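## Task

Every foam block sits above a lot number printed on the shelf edge beneath it. Any foam block whose lot number occurs two or more times anywhere in the storeroom must end up on the desk, resting entirely on its top with nothing overhanging an edge. Foam blocks with a unique lot number stay on the shelf they started on. The robot must not tip over or finish leaning, or the task fails.

## Robot and tools

Robot: TidyBot++, a four-caster mobile base (0.54 m long, 0.50 m wide, 0.38 m high) carrying one seven-joint arm with a two-finger gripper. There is a single arm, so every command addresses that one arm. The shoulder sits 0.12 m ahead of the base centre and 0.68 m off the floor. Link lengths: upper arm 0.42 m, forearm 0.31 m, hand 0.31 m. At the start the arm is folded with the hand pointing down. Cameras: base_camera, fixed on the base, and wrist_camera, which looks along the hand.

Frames, all in metres. Base frame: origin on the floor under the base centre, x forward, y left, z up. Odometry frame: the base frame as it was at the start of the scene. base_odometry counts only wheel turns, so wheel slip shows up as travel, and it drifts by a few cm or degrees over many moves. Heading is in rad, positive to the left. base_tilt is in degrees, positive when leaning forward or to the right.

Tool move. Each of these parts is optional:
- base: relative offsets from where the base last reported itself. translate_m is forward (+) in m, range -2 to 2. strafe_m is left (+) in m, range -2 to 2. rotate_rad is counter-clockwise (+) in rad, range -6.3 to 6.3. Translate and strafe act along the base axes at the moment the command starts.
- joints: absolute targets keyed by name. joint_1_rad (vertical axis; positive turns clockwise from above, opposite to heading), joint_2_rad from -2.249 to 2.249 (shoulder; 0 is upright, positive leans forward), joint_3_rad, joint_4_rad from -2.579 to 2.579 (elbow; negative bends forward when joint_3 is 3.14), joint_5_rad, joint_6_rad from -2.099 to 2.099 (wrist), joint_7_rad (hand roll; with the hand pointing down, 1.57 opens the fingers left/right), all in radians. The joints without limits go the short way round, so turn in steps under half a turn. gripper_pos runs 0 (open, gap about 85 mm) to 1 (closed); the gap is roughly 85×(1-gripper_pos) mm.
- target: an absolute hand pose in the base frame, a list of 7 numbers [x, y, z, qw, qx, qy, qz]. Position is in metres for the point between the finger pads. The hand's z axis runs along the fingers and its y axis is the closing direction. When target is used, joints may hold only gripper_pos.
- speeds: top-speed caps for this call only. translate_m and strafe_m 0.05 to 0.5 m/s (if they are combined, give the cap under just one of them), rotate_rad 0.1 to 1.57 rad/s.
- cameras: a list of names, or "all".
- blocking: if false, the call returns after about 0.5 s while the motion continues.
A move with no action only reports state. Unknown keys make the call invalid. Out-of-range values get it refused, and then the reply's later move, wait and finished_scene calls are skipped.

Other tools. wait(seconds 0-10, cameras). stop(cameras) brakes every motion. zoom_image(camera, region [x0,y0,x1,y1] in pixels, no larger than 504x504) is useful for reading lot numbers. read_manual gives licence texts only. finished_scene(scene 1 or 2) ends the scene for good, and later calls in the same reply go to the next scene. Scene 1 is practice and can be skipped, but damage in it still costs.

Result lines. move is "done" or the most serious status. base_status, joint_status and hand_status show done, moving, off_target, stopped, contact_stop, time_out, not_followed, torque_fault or limit_stop_at_motor_heat. hand_pose is the measured hand pose. hand_target is where the commanded joints would put the hand. joint_positions, motor_effort as % with the peak in brackets, and Motor temperatures are also reported. "joint command not followed" or "pose unreachable" means the arm targets were withheld. "ARM HIT" is a hard self or base collision. on_its_own lists things the robot did without being told. The first result that shows contact_stop, time_out or a torque fault cancels the reply's remaining calls.

Hand targets are usually reached only to within about 3 cm. To correct, add (desired - hand_pose) to the last target. To hold still while carrying a load, resend hand_target rather than hand_pose. A load makes the arm sag, so compensate the same way, and never command a joint to its current reading while holding something. Reach with the hand pointing down tops out near 0.94 m and only close to the base. An unreachable target makes the arm wander for up to 10 s and then time_out. A blocked joint keeps pushing harder the farther its target is. When a held object lands on a surface, hand_pose stops dropping while effort changes only slightly.

Grasping: with gripper_pos 1 the fingers squeeze at 100-150 N. A status of off_target at that setting means an object is held; done means the grip is empty. Closed fingertips extend about 20 mm past the hand point.

Avoid dropping objects, releasing them while they move, slamming, hard hits and heavy pushes. Also avoid gripping hard on something that still rests on a surface, and twisting or fast-swinging a load. The robot can tip if the arm catches something above about 0.6 m while the base moves, if a raised hand is pushed or pulled sideways, or if the arm reaches far out from the folded pose. Backing off or retracting the arm brings it upright again. A motor at 75 °C stops the arm for 30-60 s, so avoid long holds with the arm stretched out. Torque limits are 104.5 N m for joints 1-4 and 51.3 N m for joints 5-7. Exceeding one freezes the arm for 10 s. Scene time keeps running while you think.

Each tool is called after ">>>" by a JSON object that holds its "method" and its "body", one argument or row to a line.

## Session

>>> {"method": "move", "body": {
  "cameras": ["all"]
}}

Scene clock: 0.00 s.
Motor temperatures (°C): [38 35 30 37 40 37 42]
base_odometry: x=+0.000 y=+0.000 heading=+0.000
base_tilt: forward=-0.4 right=+0.6
base_status: not commanded
joint_positions: joint_1_rad=-0.038 joint_2_rad=-0.374 joint_3_rad=+3.113 joint_4_rad=-2.523 joint_5_rad=-0.004 joint_6_rad=-0.911 joint_7_rad=+1.592 gripper_pos=+0.000
joint_status: not commanded
motor_effort: joint_1_rad=-1 joint_2_rad=-1 joint_3_rad=+1 joint_4_rad=+15 joint_5_rad=+1 joint_6_rad=+1 joint_7_rad=+0
hand_pose: x=+0.2532 y=+0.0103 z=+0.5912 quat_wxyz=(+0.003, +0.998, +0.042, +0.041) (m; base frame)
hand_target: x=+0.2524 y=+0.0102 z=+0.5907 quat_wxyz=(+0.003, +0.998, +0.042, +0.040) (m; base frame)
hand_status: not commanded
pictures: base_camera, wrist_camera
Images, in order (width x height): base_camera 644x364, wrist_camera 644x476.

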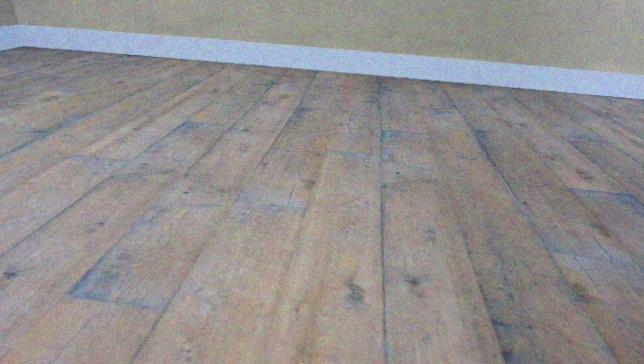

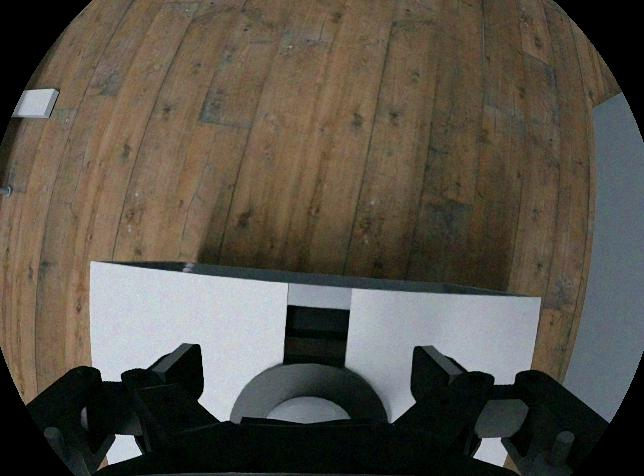

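>>> {"method": "move", "body": {
  "joints": {"joint_1_rad": 0.0, "joint_2_rad": -0.6, "joint_3_rad": 3.1416, "joint_4_rad": -2.45, "joint_5_rad": -0.07, "joint_6_rad": 0.35, "joint_7_rad": 1.54, "gripper_pos": 0.08},
  "cameras": ["all"]
}}

Scene clock: 2.23 s.
Motor temperatures (°C): [38 35 30 37 40 37 42]
move: done
base_odometry: x=+0.000 y=+0.000 heading=+0.000
base_tilt: forward=-0.3 right=+0.6
base_status: not commanded
joint_positions: joint_1_rad=-0.019 joint_2_rad=-0.592 joint_3_rad=+3.126 joint_4_rad=-2.454 joint_5_rad=-0.006 joint_6_rad=+0.291 joint_7_rad=+1.582 gripper_pos=+0.080
joint_status: all done
motor_effort: joint_1_rad=+0(2) joint_2_rad=-1(3) joint_3_rad=+1(2) joint_4_rad=+21(23) joint_5_rad=+0(2) joint_6_rad=+9(9) joint_7_rad=+0(1)
hand_pose: x=+0.4963 y=+0.0152 z=+0.9404 quat_wxyz=(-0.006, +0.707, +0.016, +0.707) (m; base frame)
hand_target: x=+0.4941 y=-0.0061 z=+0.9642 quat_wxyz=(-0.027, +0.681, -0.042, +0.731) (m; base frame)
hand_status: not commanded
pictures: base_camera, wrist_camera
Images, in order (width x height): base_camera 644x364, wrist_camera 644x476.

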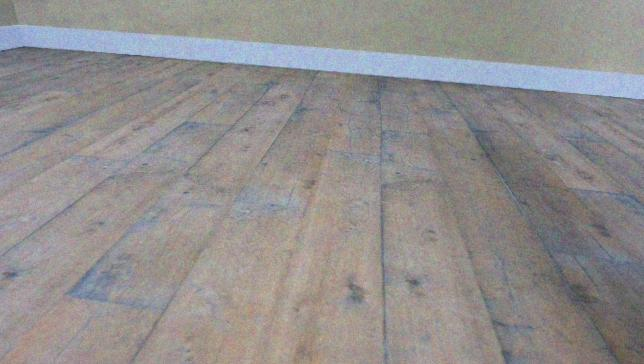

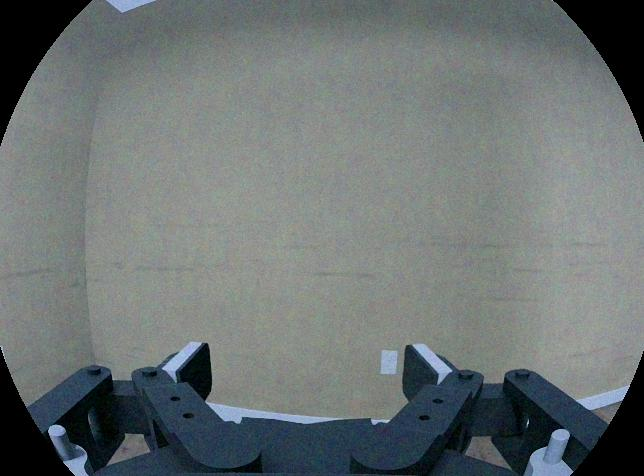

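>>> {"method": "move", "body": {
  "joints": {"joint_1_rad": 1.2},
  "cameras": ["wrist_camera"]
}}

>>> {"method": "move", "body": {
  "joints": {"joint_1_rad": -1.2},
  "cameras": ["wrist_camera"]
}}

Scene clock: 5.23 s.
Motor temperatures (°C): [38 35 30 37 40 37 42]
move: done
base_odometry: x=+0.000 y=+0.000 heading=+0.000
base_tilt: forward=-0.3 right=+0.6
base_status: not commanded
joint_positions: joint_1_rad=+1.181 joint_2_rad=-0.592 joint_3_rad=+3.128 joint_4_rad=-2.454 joint_5_rad=-0.006 joint_6_rad=+0.294 joint_7_rad=+1.582 gripper_pos=+0.080
joint_status: all done
motor_effort: joint_1_rad=+0(2) joint_2_rad=-1(2) joint_3_rad=+1(1) joint_4_rad=+22(23) joint_5_rad=+1(1) joint_6_rad=+9(9) joint_7_rad=+0(1)
hand_pose: x=+0.2687 y=-0.3467 z=+0.9413 quat_wxyz=(+0.395, +0.591, -0.387, +0.587) (m; base frame)
hand_target: x=+0.2492 y=-0.3518 z=+0.9642 quat_wxyz=(+0.390, +0.538, -0.419, +0.619) (m; base frame)
hand_status: not commanded
pictures: wrist_camera
Images, in order (width x height): wrist_camera 644x476.

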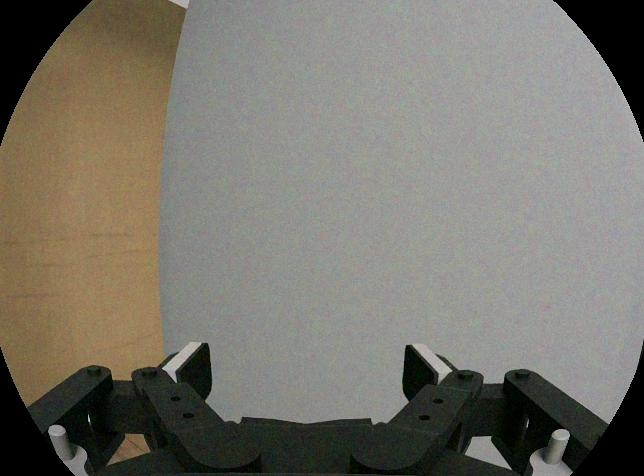

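Scene clock: 8.63 s.
Motor temperatures (°C): [38 35 30 37 40 37 42]
move: done
base_odometry: x=+0.000 y=+0.000 heading=+0.000
base_tilt: forward=-0.3 right=+0.6
base_status: not commanded
joint_positions: joint_1_rad=-1.181 joint_2_rad=-0.592 joint_3_rad=+3.129 joint_4_rad=-2.454 joint_5_rad=-0.006 joint_6_rad=+0.295 joint_7_rad=+1.582 gripper_pos=+0.080
joint_status: all done
motor_effort: joint_1_rad=+0(2) joint_2_rad=-1(1) joint_3_rad=+1(1) joint_4_rad=+22(23) joint_5_rad=+1(1) joint_6_rad=+9(10) joint_7_rad=+0(1)
hand_pose: x=+0.2561 y=+0.3518 z=+0.9414 quat_wxyz=(-0.393, +0.582, +0.399, +0.589) (m; base frame)
hand_target: x=+0.2606 y=+0.3474 z=+0.9642 quat_wxyz=(-0.435, +0.585, +0.350, +0.588) (m; base frame)
hand_status: not commanded
pictures: wrist_camera
Images, in order (width x height): wrist_camera 644x476.

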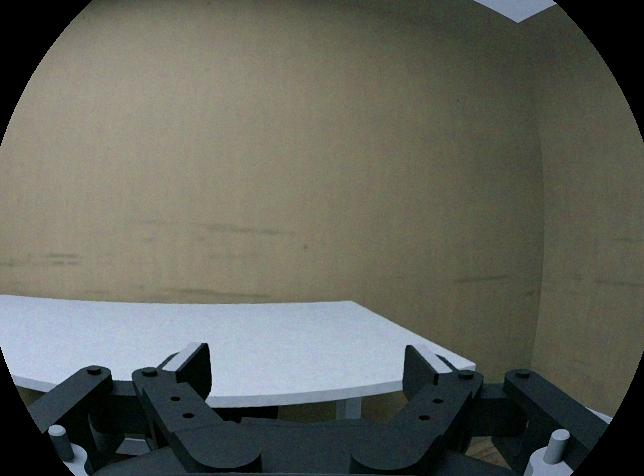

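>>> {"method": "move", "body": {
  "joints": {"joint_1_rad": -2.3},
  "cameras": ["wrist_camera"]
}}

>>> {"method": "move", "body": {
  "joints": {"joint_1_rad": -3.1},
  "cameras": ["wrist_camera"]
}}

Scene clock: 12.73 s.
Motor temperatures (°C): [38 35 30 37 40 37 42]
move: done
base_odometry: x=+0.000 y=+0.000 heading=+0.000
base_tilt: forward=-0.3 right=+0.6
base_status: not commanded
joint_positions: joint_1_rad=-2.281 joint_2_rad=-0.592 joint_3_rad=+3.129 joint_4_rad=-2.454 joint_5_rad=-0.006 joint_6_rad=+0.295 joint_7_rad=+1.582 gripper_pos=+0.080
joint_status: all done
motor_effort: joint_1_rad=-1(2) joint_2_rad=-1(2) joint_3_rad=+1(1) joint_4_rad=+22(23) joint_5_rad=+1(1) joint_6_rad=+9(9) joint_7_rad=+0(1)
hand_pose: x=-0.1323 y=+0.2818 z=+0.9415 quat_wxyz=(-0.643, +0.288, +0.645, +0.296) (m; base frame)
hand_target: x=-0.1263 y=+0.2838 z=+0.9642 quat_wxyz=(-0.678, +0.316, +0.604, +0.274) (m; base frame)
hand_status: not commanded
pictures: wrist_camera
Images, in order (width x height): wrist_camera 644x476.

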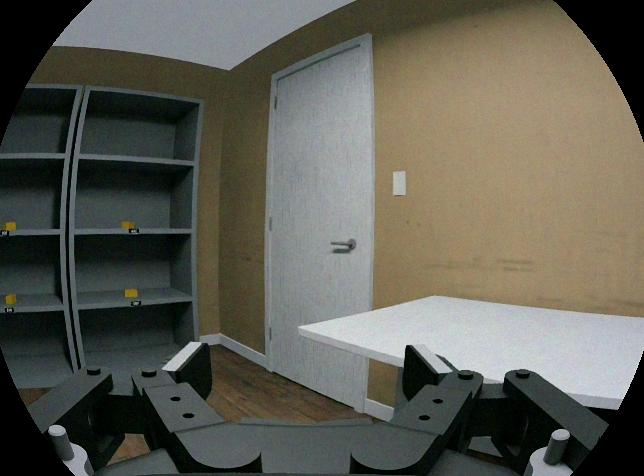

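Scene clock: 14.80 s.
Motor temperatures (°C): [38 35 30 37 40 37 42]
move: done
base_odometry: x=+0.000 y=+0.000 heading=+0.000
base_tilt: forward=-0.4 right=+0.6
base_status: not commanded
joint_positions: joint_1_rad=-3.081 joint_2_rad=-0.592 joint_3_rad=+3.129 joint_4_rad=-2.454 joint_5_rad=-0.006 joint_6_rad=+0.295 joint_7_rad=+1.582 gripper_pos=+0.080
joint_status: all done
motor_effort: joint_1_rad=+0(2) joint_2_rad=-1(2) joint_3_rad=+1(1) joint_4_rad=+22(23) joint_5_rad=+1(1) joint_6_rad=+9(9) joint_7_rad=+0(1)
hand_pose: x=-0.2583 y=+0.0161 z=+0.9415 quat_wxyz=(-0.708, +0.014, +0.706, +0.023) (m; base frame)
hand_target: x=-0.2555 y=+0.0217 z=+0.9642 quat_wxyz=(-0.731, +0.056, +0.680, -0.012) (m; base frame)
hand_status: not commanded
pictures: wrist_camera
Images, in order (width x height): wrist_camera 644x476.

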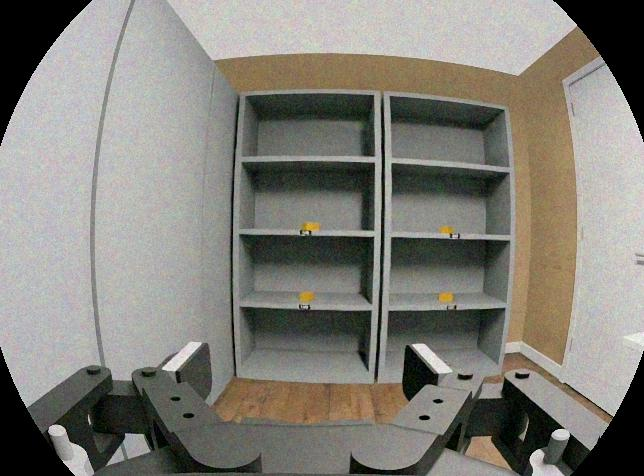

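>>> {"method": "zoom_image", "body": {
  "camera": "wrist_camera",
  "region": [280, 215, 340, 255]
}}

>>> {"method": "zoom_image", "body": {
  "camera": "wrist_camera",
  "region": [420, 218, 480, 258]
}}

>>> {"method": "zoom_image", "body": {
  "camera": "wrist_camera",
  "region": [280, 280, 340, 320]
}}

>>> {"method": "zoom_image", "body": {
  "camera": "wrist_camera",
  "region": [420, 283, 480, 323]
}}

Scaled by 8.400.

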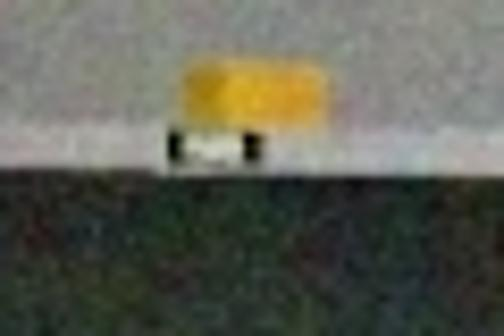

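Scaled by 8.400.

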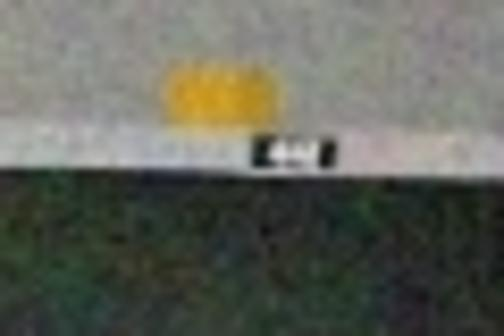

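Scaled by 8.400.

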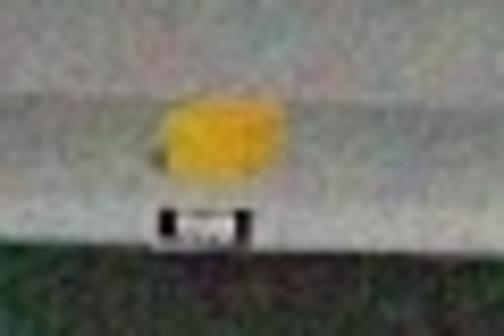

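Scaled by 8.400.

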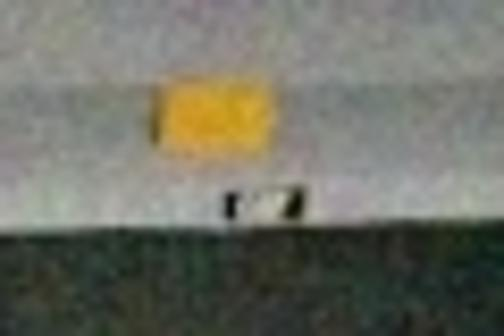

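>>> {"method": "move", "body": {
  "base": {"rotate_rad": 2.8},
  "joints": {"joint_1_rad": 0.02},
  "cameras": ["all"]
}}

Scene clock: 19.50 s.
Motor temperatures (°C): [38 35 30 37 40 37 42]
move: done
base_odometry: x=+0.000 y=+0.000 heading=+2.799
base_tilt: forward=-0.3 right=+0.6
base_status: done
joint_positions: joint_1_rad=+0.001 joint_2_rad=-0.592 joint_3_rad=+3.129 joint_4_rad=-2.454 joint_5_rad=-0.006 joint_6_rad=+0.295 joint_7_rad=+1.582 gripper_pos=+0.080
joint_status: all done
motor_effort: joint_1_rad=-1(3) joint_2_rad=-1(2) joint_3_rad=+1(1) joint_4_rad=+22(23) joint_5_rad=+1(1) joint_6_rad=+9(9) joint_7_rad=+0(1)
hand_pose: x=+0.4966 y=+0.0058 z=+0.9416 quat_wxyz=(+0.002, +0.706, +0.007, +0.708) (m; base frame)
hand_target: x=+0.4939 y=-0.0136 z=+0.9642 quat_wxyz=(-0.020, +0.680, -0.048, +0.731) (m; base frame)
hand_status: not commanded
pictures: base_camera, wrist_camera
Images, in order (width x height): base_camera 644x364, wrist_camera 644x476.

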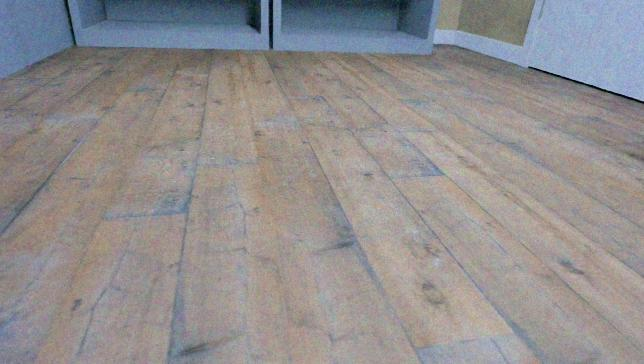

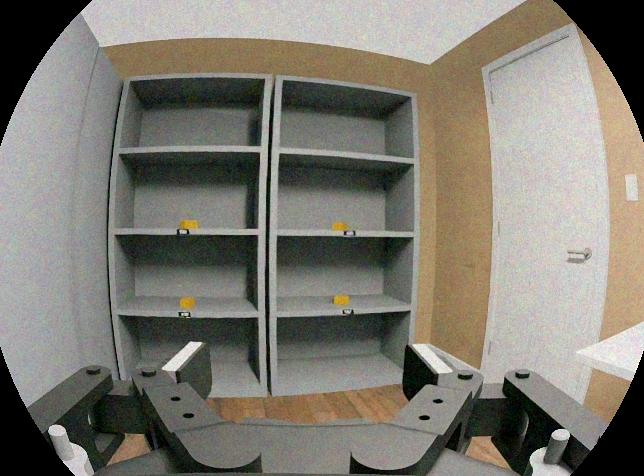

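>>> {"method": "move", "body": {
  "base": {"rotate_rad": 0.15},
  "cameras": ["all"]
}}

Scene clock: 22.33 s.
Motor temperatures (°C): [38 35 30 37 40 37 42]
move: done
base_odometry: x=+0.000 y=+0.000 heading=+2.948
base_tilt: forward=-0.4 right=+0.6
base_status: done
joint_positions: joint_1_rad=+0.005 joint_2_rad=-0.592 joint_3_rad=+3.132 joint_4_rad=-2.454 joint_5_rad=-0.006 joint_6_rad=+0.295 joint_7_rad=+1.582 gripper_pos=+0.080
joint_status: not commanded
motor_effort: joint_1_rad=+0(1) joint_2_rad=-1(2) joint_3_rad=+1(2) joint_4_rad=+22(23) joint_5_rad=+1(1) joint_6_rad=+9(9) joint_7_rad=+0(1)
hand_pose: x=+0.4966 y=+0.0035 z=+0.9416 quat_wxyz=(+0.003, +0.706, +0.004, +0.708) (m; base frame)
hand_target: x=+0.4939 y=-0.0136 z=+0.9642 quat_wxyz=(-0.020, +0.680, -0.048, +0.731) (m; base frame)
hand_status: not commanded
pictures: base_camera, wrist_camera
Images, in order (width x height): base_camera 644x364, wrist_camera 644x476.

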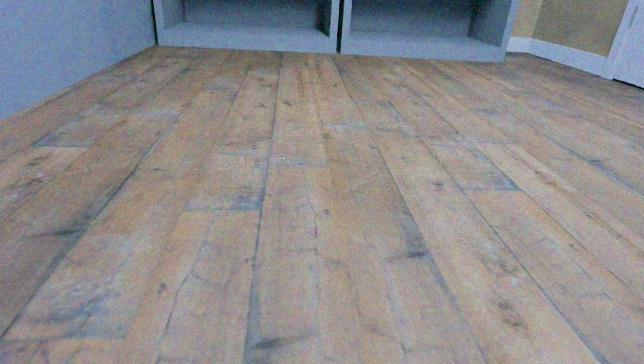

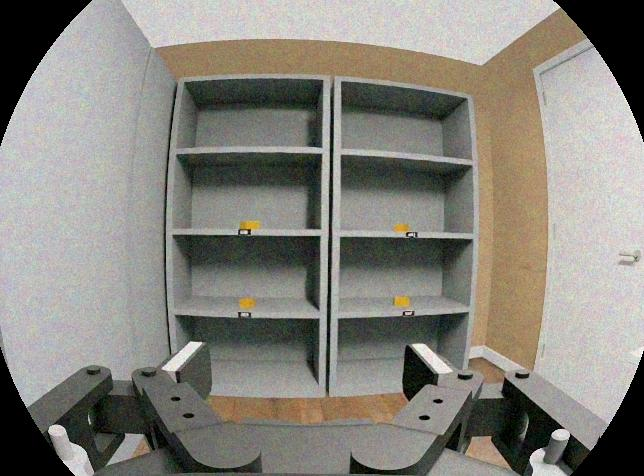

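>>> {"method": "move", "body": {
  "base": {"rotate_rad": 0.054, "translate_m": 1.15},
  "cameras": ["wrist_camera"]
}}

Scene clock: 26.67 s.
Motor temperatures (°C): [38 35 30 37 40 37 42]
move: done
base_odometry: x=-1.129 y=+0.221 heading=+3.004
base_tilt: forward=-0.3 right=+0.6
base_status: done
joint_positions: joint_1_rad=+0.006 joint_2_rad=-0.595 joint_3_rad=+3.133 joint_4_rad=-2.454 joint_5_rad=-0.006 joint_6_rad=+0.297 joint_7_rad=+1.582 gripper_pos=+0.080
joint_status: not commanded
motor_effort: joint_1_rad=+0(1) joint_2_rad=-1(3) joint_3_rad=+1(2) joint_4_rad=+22(23) joint_5_rad=+1(1) joint_6_rad=+9(10) joint_7_rad=+0(1)
hand_pose: x=+0.4958 y=+0.0025 z=+0.9435 quat_wxyz=(+0.004, +0.704, +0.003, +0.710) (m; base frame)
hand_target: x=+0.4939 y=-0.0136 z=+0.9642 quat_wxyz=(-0.020, +0.680, -0.048, +0.731) (m; base frame)
hand_status: not commanded
pictures: wrist_camera
Images, in order (width x height): wrist_camera 644x476.

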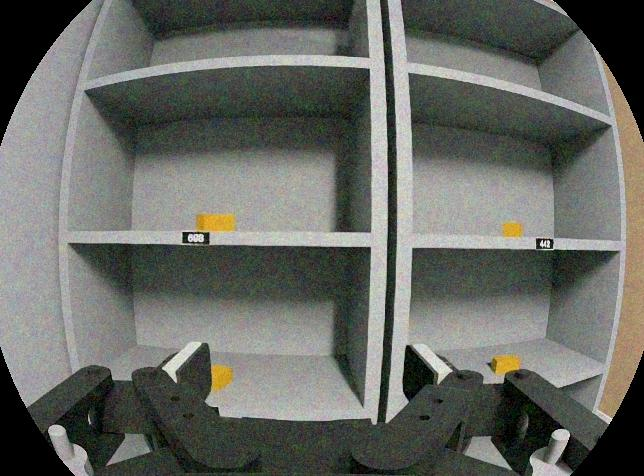

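>>> {"method": "zoom_image", "body": {
  "camera": "wrist_camera",
  "region": [165, 205, 245, 255]
}}

>>> {"method": "zoom_image", "body": {
  "camera": "wrist_camera",
  "region": [490, 210, 570, 260]
}}

Scaled by 6.300.

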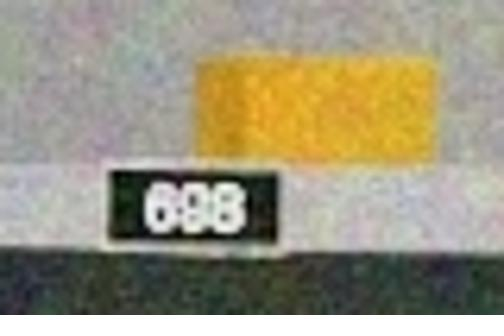

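Scaled by 6.300.

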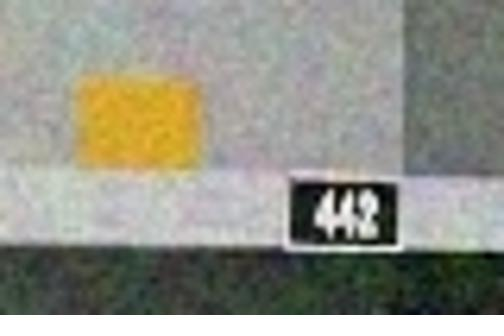

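>>> {"method": "move", "body": {
  "base": {"translate_m": 0.33, "strafe_m": -0.19},
  "joints": {"joint_1_rad": -0.5, "joint_2_rad": -0.74, "joint_4_rad": -2.15, "joint_6_rad": -0.73},
  "cameras": ["wrist_camera"]
}}

>>> {"method": "move", "body": {
  "joints": {"joint_1_rad": 0.5},
  "cameras": ["wrist_camera"]
}}

Scene clock: 30.07 s.
Motor temperatures (°C): [38 35 30 37 40 37 42]
move: done
base_odometry: x=-1.430 y=+0.454 heading=+3.004
base_tilt: forward=-0.3 right=+0.6
base_status: done
joint_positions: joint_1_rad=-0.482 joint_2_rad=-0.721 joint_3_rad=+3.135 joint_4_rad=-2.165 joint_5_rad=-0.006 joint_6_rad=-0.679 joint_7_rad=+1.582 gripper_pos=+0.080
joint_status: all done
motor_effort: joint_1_rad=+0(2) joint_2_rad=+3(4) joint_3_rad=+1(3) joint_4_rad=+22(23) joint_5_rad=+1(1) joint_6_rad=+8(10) joint_7_rad=+0(1)
hand_pose: x=+0.3817 y=+0.1430 z=+0.8745 quat_wxyz=(-0.116, +0.846, +0.215, +0.474) (m; base frame)
hand_target: x=+0.3648 y=+0.1523 z=+0.8756 quat_wxyz=(-0.158, +0.855, +0.192, +0.454) (m; base frame)
hand_status: not commanded
pictures: wrist_camera
Images, in order (width x height): wrist_camera 644x476.

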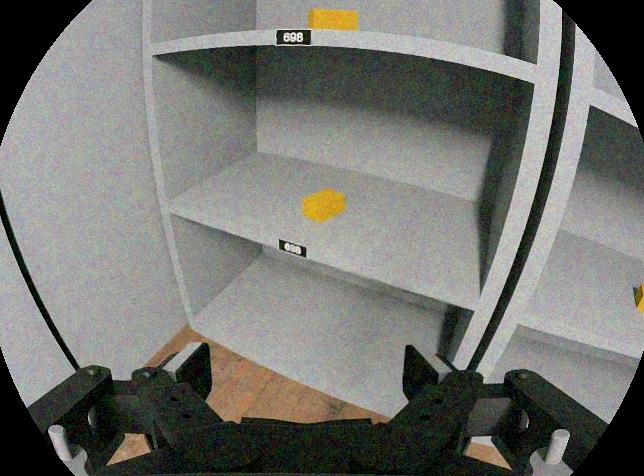

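Scene clock: 32.33 s.
Motor temperatures (°C): [38 35 30 37 40 37 42]
move: done
base_odometry: x=-1.430 y=+0.454 heading=+3.004
base_tilt: forward=-0.4 right=+0.6
base_status: not commanded
joint_positions: joint_1_rad=+0.481 joint_2_rad=-0.721 joint_3_rad=+3.135 joint_4_rad=-2.165 joint_5_rad=-0.006 joint_6_rad=-0.681 joint_7_rad=+1.582 gripper_pos=+0.080
joint_status: all done
motor_effort: joint_1_rad=+0(2) joint_2_rad=+3(4) joint_3_rad=+1(1) joint_4_rad=+22(22) joint_5_rad=+1(1) joint_6_rad=+7(8) joint_7_rad=+0(1)
hand_pose: x=+0.3859 y=-0.1341 z=+0.8740 quat_wxyz=(+0.116, +0.850, -0.202, +0.473) (m; base frame)
hand_target: x=+0.3800 y=-0.1245 z=+0.8756 quat_wxyz=(+0.079, +0.843, -0.241, +0.474) (m; base frame)
hand_status: not commanded
pictures: wrist_camera
Images, in order (width x height): wrist_camera 644x476.

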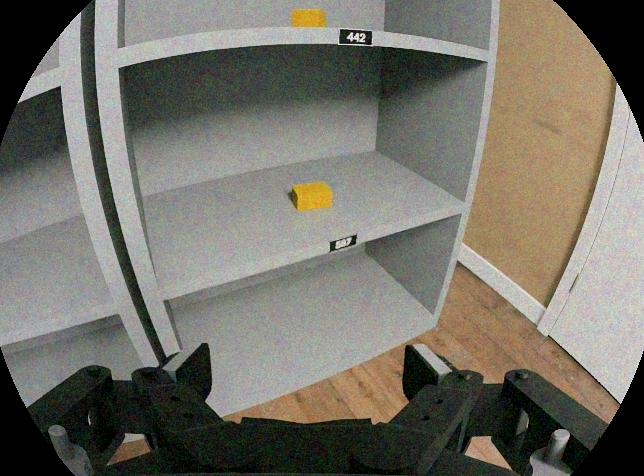

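Zooming on the four labels to read them.

>>> {"method": "zoom_image", "body": {
  "camera": "wrist_camera",
  "region": [310, 10, 390, 60]
}}

>>> {"method": "zoom_image", "body": {
  "camera": "wrist_camera",
  "region": [303, 218, 383, 268]
}}

>>> {"method": "move", "body": {
  "joints": {"joint_1_rad": -0.5},
  "cameras": ["wrist_camera"]
}}

>>> {"method": "zoom_image", "body": {
  "camera": "wrist_camera",
  "region": [255, 10, 335, 60]
}}

>>> {"method": "zoom_image", "body": {
  "camera": "wrist_camera",
  "region": [253, 223, 333, 273]
}}

Scaled by 6.300.

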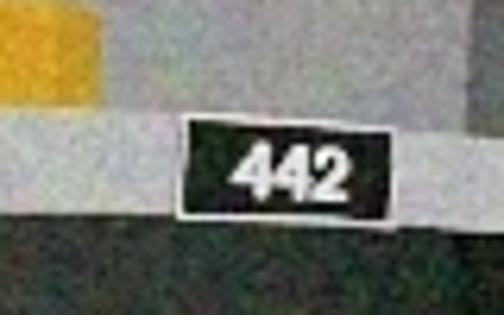

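Scaled by 6.300.

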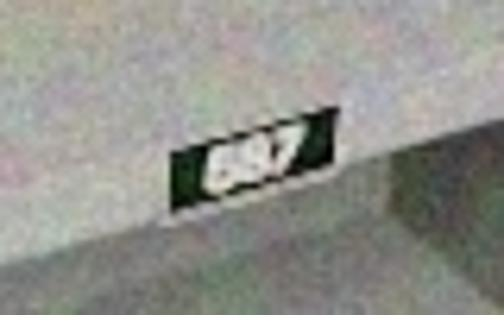

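Scene clock: 34.87 s.
Motor temperatures (°C): [38 35 30 37 40 37 42]
move: done
base_odometry: x=-1.430 y=+0.454 heading=+3.004
base_tilt: forward=-0.4 right=+0.6
base_status: not commanded
joint_positions: joint_1_rad=-0.481 joint_2_rad=-0.721 joint_3_rad=+3.135 joint_4_rad=-2.164 joint_5_rad=-0.006 joint_6_rad=-0.682 joint_7_rad=+1.582 gripper_pos=+0.080
joint_status: all done
motor_effort: joint_1_rad=-1(2) joint_2_rad=+3(4) joint_3_rad=+1(1) joint_4_rad=+21(23) joint_5_rad=+1(1) joint_6_rad=+8(8) joint_7_rad=+0(1)
hand_pose: x=+0.3815 y=+0.1425 z=+0.8740 quat_wxyz=(-0.116, +0.847, +0.215, +0.473) (m; base frame)
hand_target: x=+0.3648 y=+0.1523 z=+0.8756 quat_wxyz=(-0.158, +0.855, +0.192, +0.454) (m; base frame)
hand_status: not commanded
pictures: wrist_camera
Images, in order (width x height): wrist_camera 644x476.

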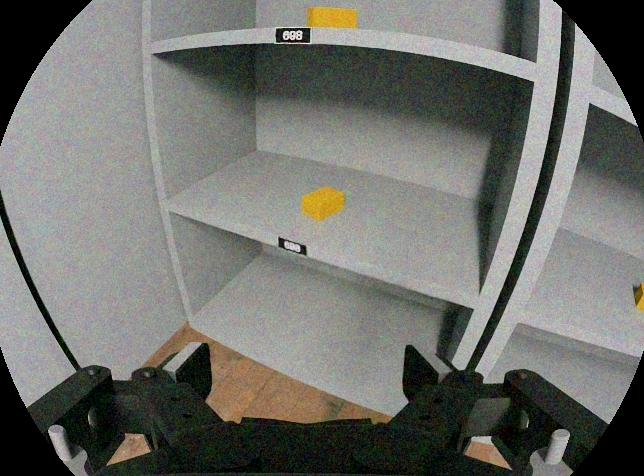

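Scaled by 6.300.

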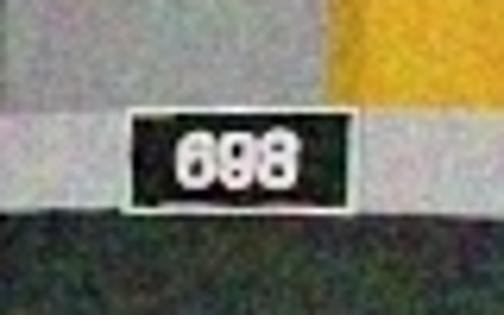

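Scaled by 6.300.

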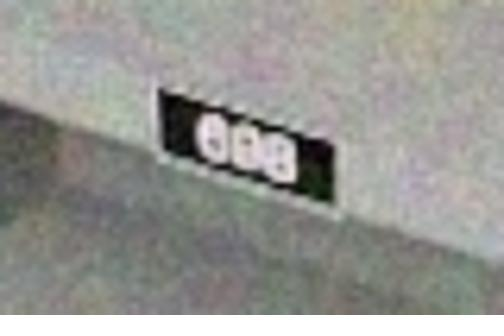

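>>> {"method": "move", "body": {
  "joints": {"joint_1_rad": -0.55, "joint_2_rad": 0.59, "joint_4_rad": -1.83, "joint_6_rad": 0.25},
  "cameras": ["wrist_camera"]
}}

Scene clock: 38.57 s.
Motor temperatures (°C): [38 35 30 37 40 37 42]
move: done
base_odometry: x=-1.430 y=+0.454 heading=+3.004
base_tilt: forward=-0.3 right=+0.6
base_status: not commanded
joint_positions: joint_1_rad=-0.530 joint_2_rad=+0.566 joint_3_rad=+3.135 joint_4_rad=-1.848 joint_5_rad=-0.006 joint_6_rad=+0.193 joint_7_rad=+1.582 gripper_pos=+0.080
joint_status: all done
motor_effort: joint_1_rad=+0(2) joint_2_rad=-34(36) joint_3_rad=+0(1) joint_4_rad=+16(22) joint_5_rad=+1(1) joint_6_rad=+7(9) joint_7_rad=+0(1)
hand_pose: x=+0.7055 y=+0.3493 z=+0.6140 quat_wxyz=(-0.117, +0.864, +0.238, +0.429) (m; base frame)
hand_target: x=+0.7168 y=+0.3618 z=+0.6198 quat_wxyz=(-0.141, +0.863, +0.194, +0.445) (m; base frame)
hand_status: not commanded
pictures: wrist_camera
Images, in order (width x height): wrist_camera 644x476.

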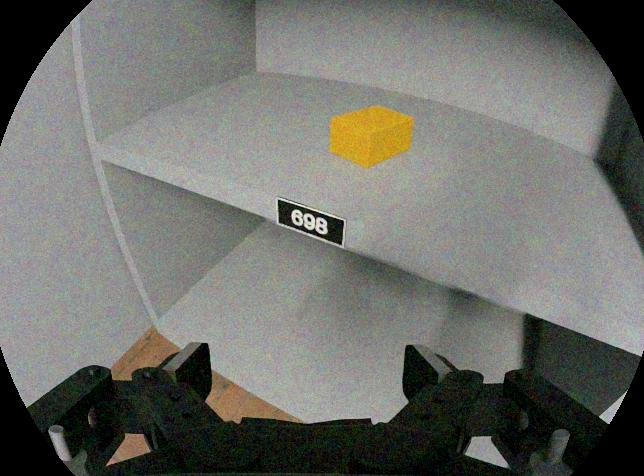

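>>> {"method": "zoom_image", "body": {
  "camera": "wrist_camera",
  "region": [260, 180, 360, 260]
}}

>>> {"method": "move", "body": {
  "joints": {"joint_1_rad": 0.55},
  "cameras": ["wrist_camera"]
}}

>>> {"method": "zoom_image", "body": {
  "camera": "wrist_camera",
  "region": [260, 180, 380, 260]
}}

Scaled by 5.040.

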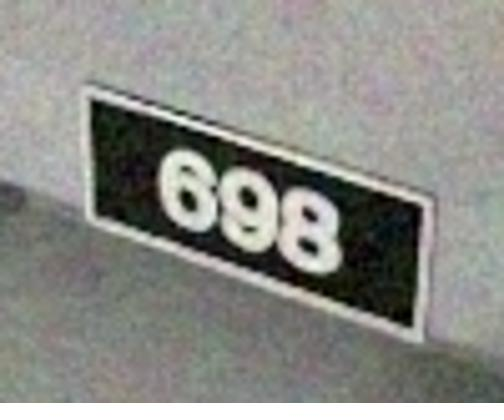

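Scene clock: 41.20 s.
Motor temperatures (°C): [38 35 30 37 40 37 42]
move: done
base_odometry: x=-1.430 y=+0.454 heading=+3.004
base_tilt: forward=-0.3 right=+0.6
base_status: not commanded
joint_positions: joint_1_rad=+0.538 joint_2_rad=+0.566 joint_3_rad=+3.140 joint_4_rad=-1.843 joint_5_rad=-0.006 joint_6_rad=+0.197 joint_7_rad=+1.582 gripper_pos=+0.080
joint_status: all done
motor_effort: joint_1_rad=-1(3) joint_2_rad=-34(35) joint_3_rad=-1(2) joint_4_rad=+16(16) joint_5_rad=+1(1) joint_6_rad=+6(8) joint_7_rad=-1(1)
hand_pose: x=+0.7085 y=-0.3494 z=+0.6171 quat_wxyz=(+0.120, +0.862, -0.235, +0.432) (m; base frame)
hand_target: x=+0.7126 y=-0.3686 z=+0.6198 quat_wxyz=(+0.112, +0.837, -0.286, +0.453) (m; base frame)
hand_status: not commanded
pictures: wrist_camera
Images, in order (width x height): wrist_camera 644x476.

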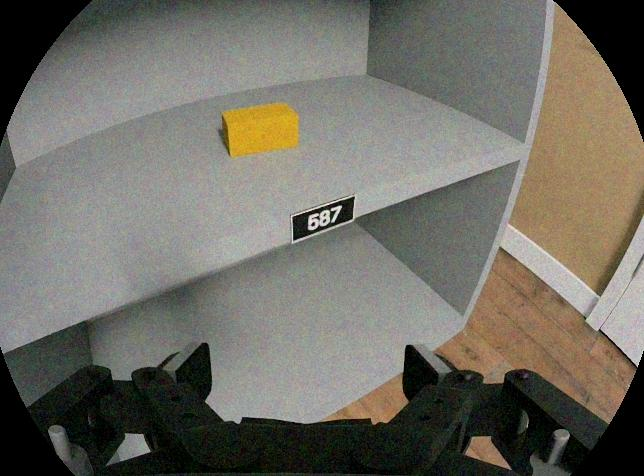

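Scaled by 4.200.

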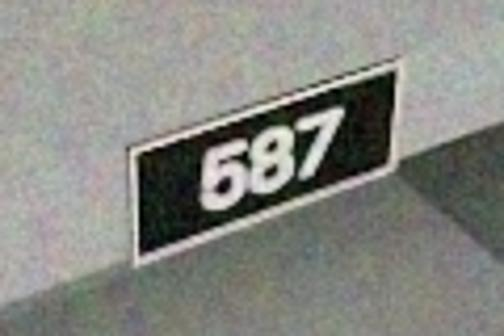

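>>> {"method": "move", "body": {
  "joints": {"joint_1_rad": 0.1, "joint_2_rad": -0.74, "joint_4_rad": -2.15, "joint_6_rad": -0.73},
  "cameras": []
}}

>>> {"method": "move", "body": {
  "base": {"translate_m": 0.25, "strafe_m": 0.5},
  "cameras": ["wrist_camera"]
}}

Scene clock: 46.57 s.
Motor temperatures (°C): [38 35 30 37 40 37 42]
move: done
base_odometry: x=-1.430 y=+0.454 heading=+3.004
base_tilt: forward=-0.3 right=+0.6
base_status: not commanded
joint_positions: joint_1_rad=+0.120 joint_2_rad=-0.727 joint_3_rad=+3.140 joint_4_rad=-2.117 joint_5_rad=-0.006 joint_6_rad=-0.677 joint_7_rad=+1.582 gripper_pos=+0.080
joint_status: all done
motor_effort: joint_1_rad=-1(2) joint_2_rad=+3(37) joint_3_rad=+1(1) joint_4_rad=+21(23) joint_5_rad=+1(1) joint_6_rad=+7(9) joint_7_rad=+0(1)
hand_pose: x=+0.4204 y=-0.0330 z=+0.9043 quat_wxyz=(+0.031, +0.858, -0.047, +0.511) (m; base frame)
hand_target: x=+0.4079 y=-0.0130 z=+0.8756 quat_wxyz=(-0.016, +0.874, -0.069, +0.481) (m; base frame)
hand_status: not commanded
pictures: none
No camera images: "cameras" was empty.

Scene clock: 48.87 s.
Motor temperatures (°C): [38 35 30 37 40 37 42]
move: done
base_odometry: x=-1.746 y=-0.007 heading=+3.004
base_tilt: forward=-0.3 right=+0.6
base_status: done
joint_positions: joint_1_rad=+0.118 joint_2_rad=-0.729 joint_3_rad=+3.140 joint_4_rad=-2.119 joint_5_rad=-0.008 joint_6_rad=-0.682 joint_7_rad=+1.582 gripper_pos=+0.080
joint_status: not commanded
motor_effort: joint_1_rad=-1(1) joint_2_rad=+3(5) joint_3_rad=+1(3) joint_4_rad=+22(23) joint_5_rad=+1(2) joint_6_rad=+9(9) joint_7_rad=+0(1)
hand_pose: x=+0.4194 y=-0.0319 z=+0.9027 quat_wxyz=(+0.029, +0.859, -0.046, +0.509) (m; base frame)
hand_target: x=+0.4079 y=-0.0130 z=+0.8756 quat_wxyz=(-0.016, +0.874, -0.069, +0.481) (m; base frame)
hand_status: not commanded
pictures: wrist_camera
Images, in order (width x height): wrist_camera 644x476.

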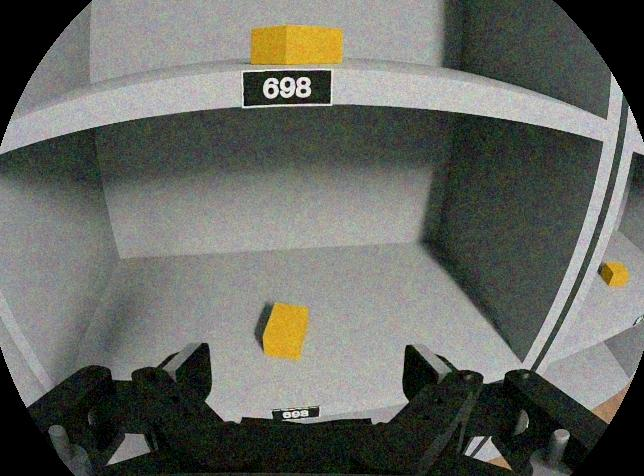

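>>> {"method": "zoom_image", "body": {
  "camera": "wrist_camera",
  "region": [240, 285, 340, 365]
}}

>>> {"method": "zoom_image", "body": {
  "camera": "wrist_camera",
  "region": [240, 15, 360, 111]
}}

Scaled by 5.040.

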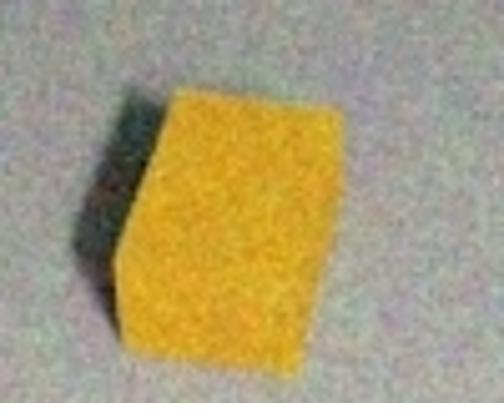

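Scaled by 4.200.

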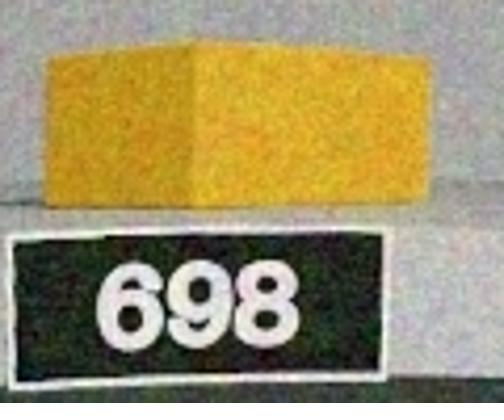

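>>> {"method": "wait", "body": {
  "seconds": 0,
  "cameras": ["base_camera"]
}}

Scene clock: 50.70 s.
Motor temperatures (°C): [38 35 30 37 40 37 42]
base_odometry: x=-1.746 y=-0.007 heading=+3.004
base_tilt: forward=-0.4 right=+0.6
base_status: done
joint_positions: joint_1_rad=+0.118 joint_2_rad=-0.729 joint_3_rad=+3.140 joint_4_rad=-2.119 joint_5_rad=-0.008 joint_6_rad=-0.682 joint_7_rad=+1.582 gripper_pos=+0.080
joint_status: not commanded
motor_effort: joint_1_rad=+0(1) joint_2_rad=+3(5) joint_3_rad=+1(3) joint_4_rad=+22(23) joint_5_rad=+1(2) joint_6_rad=+8(9) joint_7_rad=+0(1)
hand_pose: x=+0.4193 y=-0.0319 z=+0.9027 quat_wxyz=(+0.029, +0.859, -0.046, +0.509) (m; base frame)
hand_target: x=+0.4079 y=-0.0130 z=+0.8756 quat_wxyz=(-0.016, +0.874, -0.069, +0.481) (m; base frame)
hand_status: not commanded
pictures: base_camera
Images, in order (width x height): base_camera 644x364.

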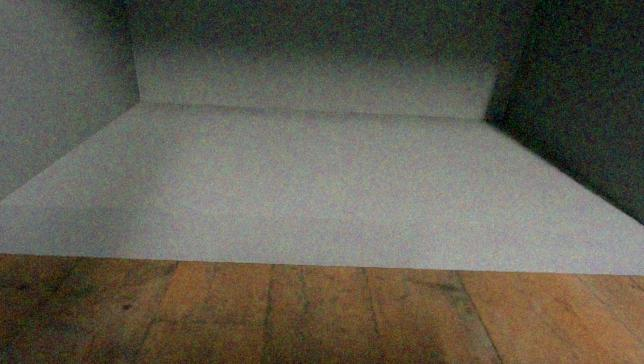

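>>> {"method": "move", "body": {
  "base": {"translate_m": 0.147, "strafe_m": 0.1},
  "speeds": {"translate_m": 0.2},
  "cameras": ["base_camera"]
}}

>>> {"method": "move", "body": {
  "joints": {"joint_1_rad": 0.257, "joint_2_rad": -0.2335, "joint_4_rad": -2.44, "joint_6_rad": 0.09},
  "cameras": []
}}

>>> {"method": "move", "body": {
  "joints": {"joint_1_rad": 0.257, "joint_2_rad": 0.1864, "joint_4_rad": -2.2241, "joint_6_rad": 0.34},
  "cameras": ["wrist_camera"]
}}

Scene clock: 56.00 s.
Motor temperatures (°C): [38 35 30 37 40 37 42]
move: done
base_odometry: x=-1.905 y=-0.086 heading=+3.004
base_tilt: forward=-0.3 right=+0.6
base_status: done
joint_positions: joint_1_rad=+0.118 joint_2_rad=-0.731 joint_3_rad=+3.140 joint_4_rad=-2.119 joint_5_rad=-0.008 joint_6_rad=-0.683 joint_7_rad=+1.582 gripper_pos=+0.080
joint_status: not commanded
motor_effort: joint_1_rad=+0(1) joint_2_rad=+3(6) joint_3_rad=+1(2) joint_4_rad=+22(22) joint_5_rad=+1(1) joint_6_rad=+7(9) joint_7_rad=+0(1)
hand_pose: x=+0.4186 y=-0.0318 z=+0.9030 quat_wxyz=(+0.029, +0.859, -0.046, +0.509) (m; base frame)
hand_target: x=+0.4079 y=-0.0130 z=+0.8756 quat_wxyz=(-0.016, +0.874, -0.069, +0.481) (m; base frame)
hand_status: not commanded
pictures: base_camera
Images, in order (width x height): base_camera 644x364.

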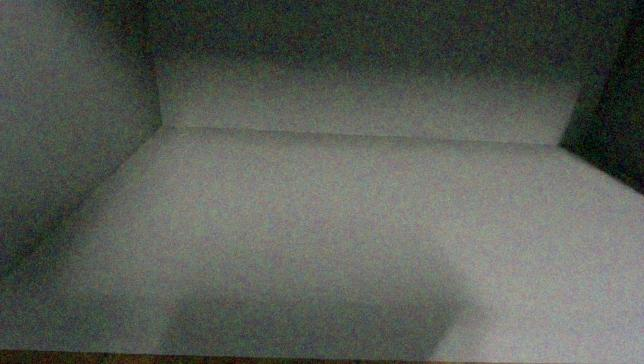

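Scene clock: 58.07 s.
Motor temperatures (°C): [38 35 30 37 40 37 42]
move: done
base_odometry: x=-1.905 y=-0.086 heading=+3.004
base_tilt: forward=-0.3 right=+0.6
base_status: not commanded
joint_positions: joint_1_rad=+0.238 joint_2_rad=-0.250 joint_3_rad=+3.140 joint_4_rad=-2.409 joint_5_rad=-0.008 joint_6_rad=+0.032 joint_7_rad=+1.582 gripper_pos=+0.080
joint_status: all done
motor_effort: joint_1_rad=-1(1) joint_2_rad=-9(11) joint_3_rad=+1(1) joint_4_rad=+19(22) joint_5_rad=+1(1) joint_6_rad=+7(9) joint_7_rad=+0(1)
hand_pose: x=+0.5294 y=-0.0973 z=+0.7507 quat_wxyz=(+0.058, +0.868, -0.101, +0.482) (m; base frame)
hand_target: x=+0.5267 y=-0.1078 z=+0.7429 quat_wxyz=(+0.041, +0.857, -0.156, +0.489) (m; base frame)
hand_status: not commanded
pictures: none
No camera images: "cameras" was empty.

Scene clock: 59.63 s.
Motor temperatures (°C): [38 35 30 37 40 37 42]
move: done
base_odometry: x=-1.905 y=-0.086 heading=+3.004
base_tilt: forward=-0.3 right=+0.6
base_status: not commanded
joint_positions: joint_1_rad=+0.238 joint_2_rad=+0.167 joint_3_rad=+3.140 joint_4_rad=-2.241 joint_5_rad=-0.008 joint_6_rad=+0.281 joint_7_rad=+1.582 gripper_pos=+0.080
joint_status: all done
motor_effort: joint_1_rad=+0(2) joint_2_rad=-22(23) joint_3_rad=+0(1) joint_4_rad=+16(20) joint_5_rad=+1(1) joint_6_rad=+7(9) joint_7_rad=+0(1)
hand_pose: x=+0.6487 y=-0.1266 z=+0.6990 quat_wxyz=(+0.059, +0.868, -0.102, +0.482) (m; base frame)
hand_target: x=+0.6600 y=-0.1483 z=+0.7119 quat_wxyz=(+0.051, +0.846, -0.157, +0.508) (m; base frame)
hand_status: not commanded
pictures: wrist_camera
Images, in order (width x height): wrist_camera 644x476.

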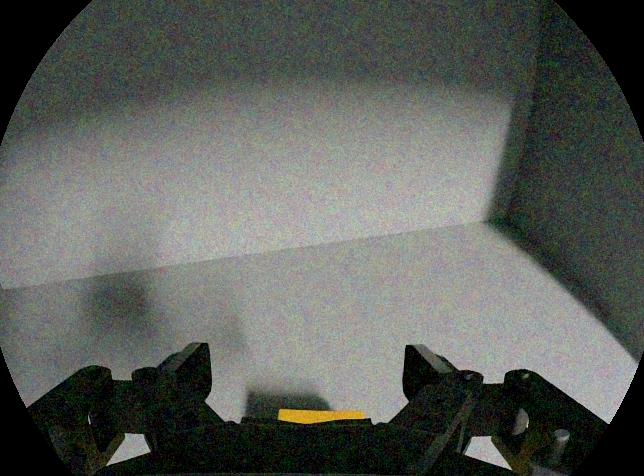

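>>> {"method": "move", "body": {

}}

Scene clock: 60.67 s.
Motor temperatures (°C): [38 35 30 37 40 37 42]
base_odometry: x=-1.905 y=-0.086 heading=+3.004
base_tilt: forward=-0.3 right=+0.6
base_status: not commanded
joint_positions: joint_1_rad=+0.238 joint_2_rad=+0.167 joint_3_rad=+3.140 joint_4_rad=-2.241 joint_5_rad=-0.008 joint_6_rad=+0.284 joint_7_rad=+1.582 gripper_pos=+0.080
joint_status: all done
motor_effort: joint_1_rad=-1(2) joint_2_rad=-22(23) joint_3_rad=+0(1) joint_4_rad=+16(20) joint_5_rad=+1(1) joint_6_rad=+8(9) joint_7_rad=+0(1)
hand_pose: x=+0.6492 y=-0.1267 z=+0.6998 quat_wxyz=(+0.059, +0.867, -0.102, +0.484) (m; base frame)
hand_target: x=+0.6600 y=-0.1483 z=+0.7119 quat_wxyz=(+0.051, +0.846, -0.157, +0.508) (m; base frame)
hand_status: not commanded
pictures: base_camera, wrist_camera
Images, in order (width x height): base_camera 644x364, wrist_camera 644x476.

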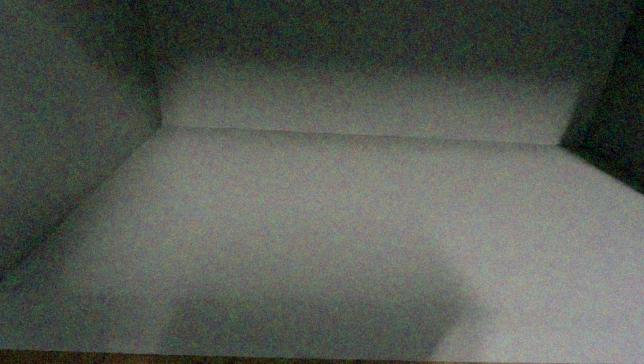

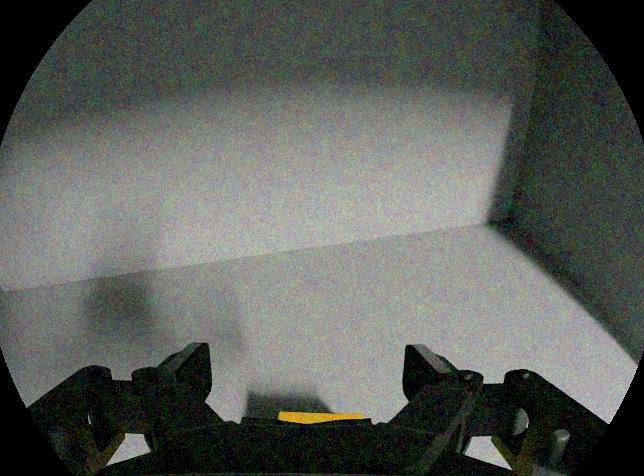

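>>> {"method": "zoom_image", "body": {
  "camera": "wrist_camera",
  "region": [200, 330, 440, 476]
}}

Scaled by 2.100.

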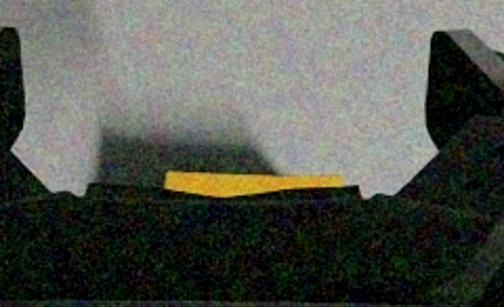

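>>> {"method": "move", "body": {
  "joints": {"joint_1_rad": 0.276, "joint_2_rad": 0.31, "joint_4_rad": -2.34, "joint_6_rad": 0.54},
  "cameras": ["wrist_camera"]
}}

>>> {"method": "zoom_image", "body": {
  "camera": "wrist_camera",
  "region": [180, 320, 440, 476]
}}

Scene clock: 62.73 s.
Motor temperatures (°C): [38 35 30 37 40 37 42]
move: done
base_odometry: x=-1.905 y=-0.086 heading=+3.004
base_tilt: forward=-0.3 right=+0.6
base_status: not commanded
joint_positions: joint_1_rad=+0.257 joint_2_rad=+0.295 joint_3_rad=+3.140 joint_4_rad=-2.320 joint_5_rad=-0.008 joint_6_rad=+0.483 joint_7_rad=+1.582 gripper_pos=+0.080
joint_status: all done
motor_effort: joint_1_rad=-1(2) joint_2_rad=-23(26) joint_3_rad=+0(0) joint_4_rad=+13(17) joint_5_rad=+1(1) joint_6_rad=+8(9) joint_7_rad=+0(1)
hand_pose: x=+0.6452 y=-0.1372 z=+0.6469 quat_wxyz=(+0.064, +0.868, -0.111, +0.479) (m; base frame)
hand_target: x=+0.6393 y=-0.1576 z=+0.6454 quat_wxyz=(+0.061, +0.854, -0.167, +0.489) (m; base frame)
hand_status: not commanded
pictures: wrist_camera
Images, in order (width x height): wrist_camera 644x476.

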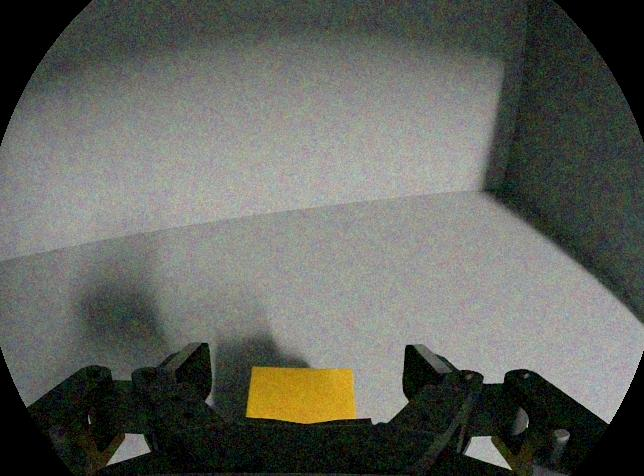

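Scaled by 1.938.

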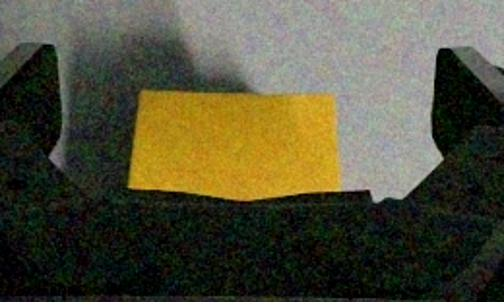

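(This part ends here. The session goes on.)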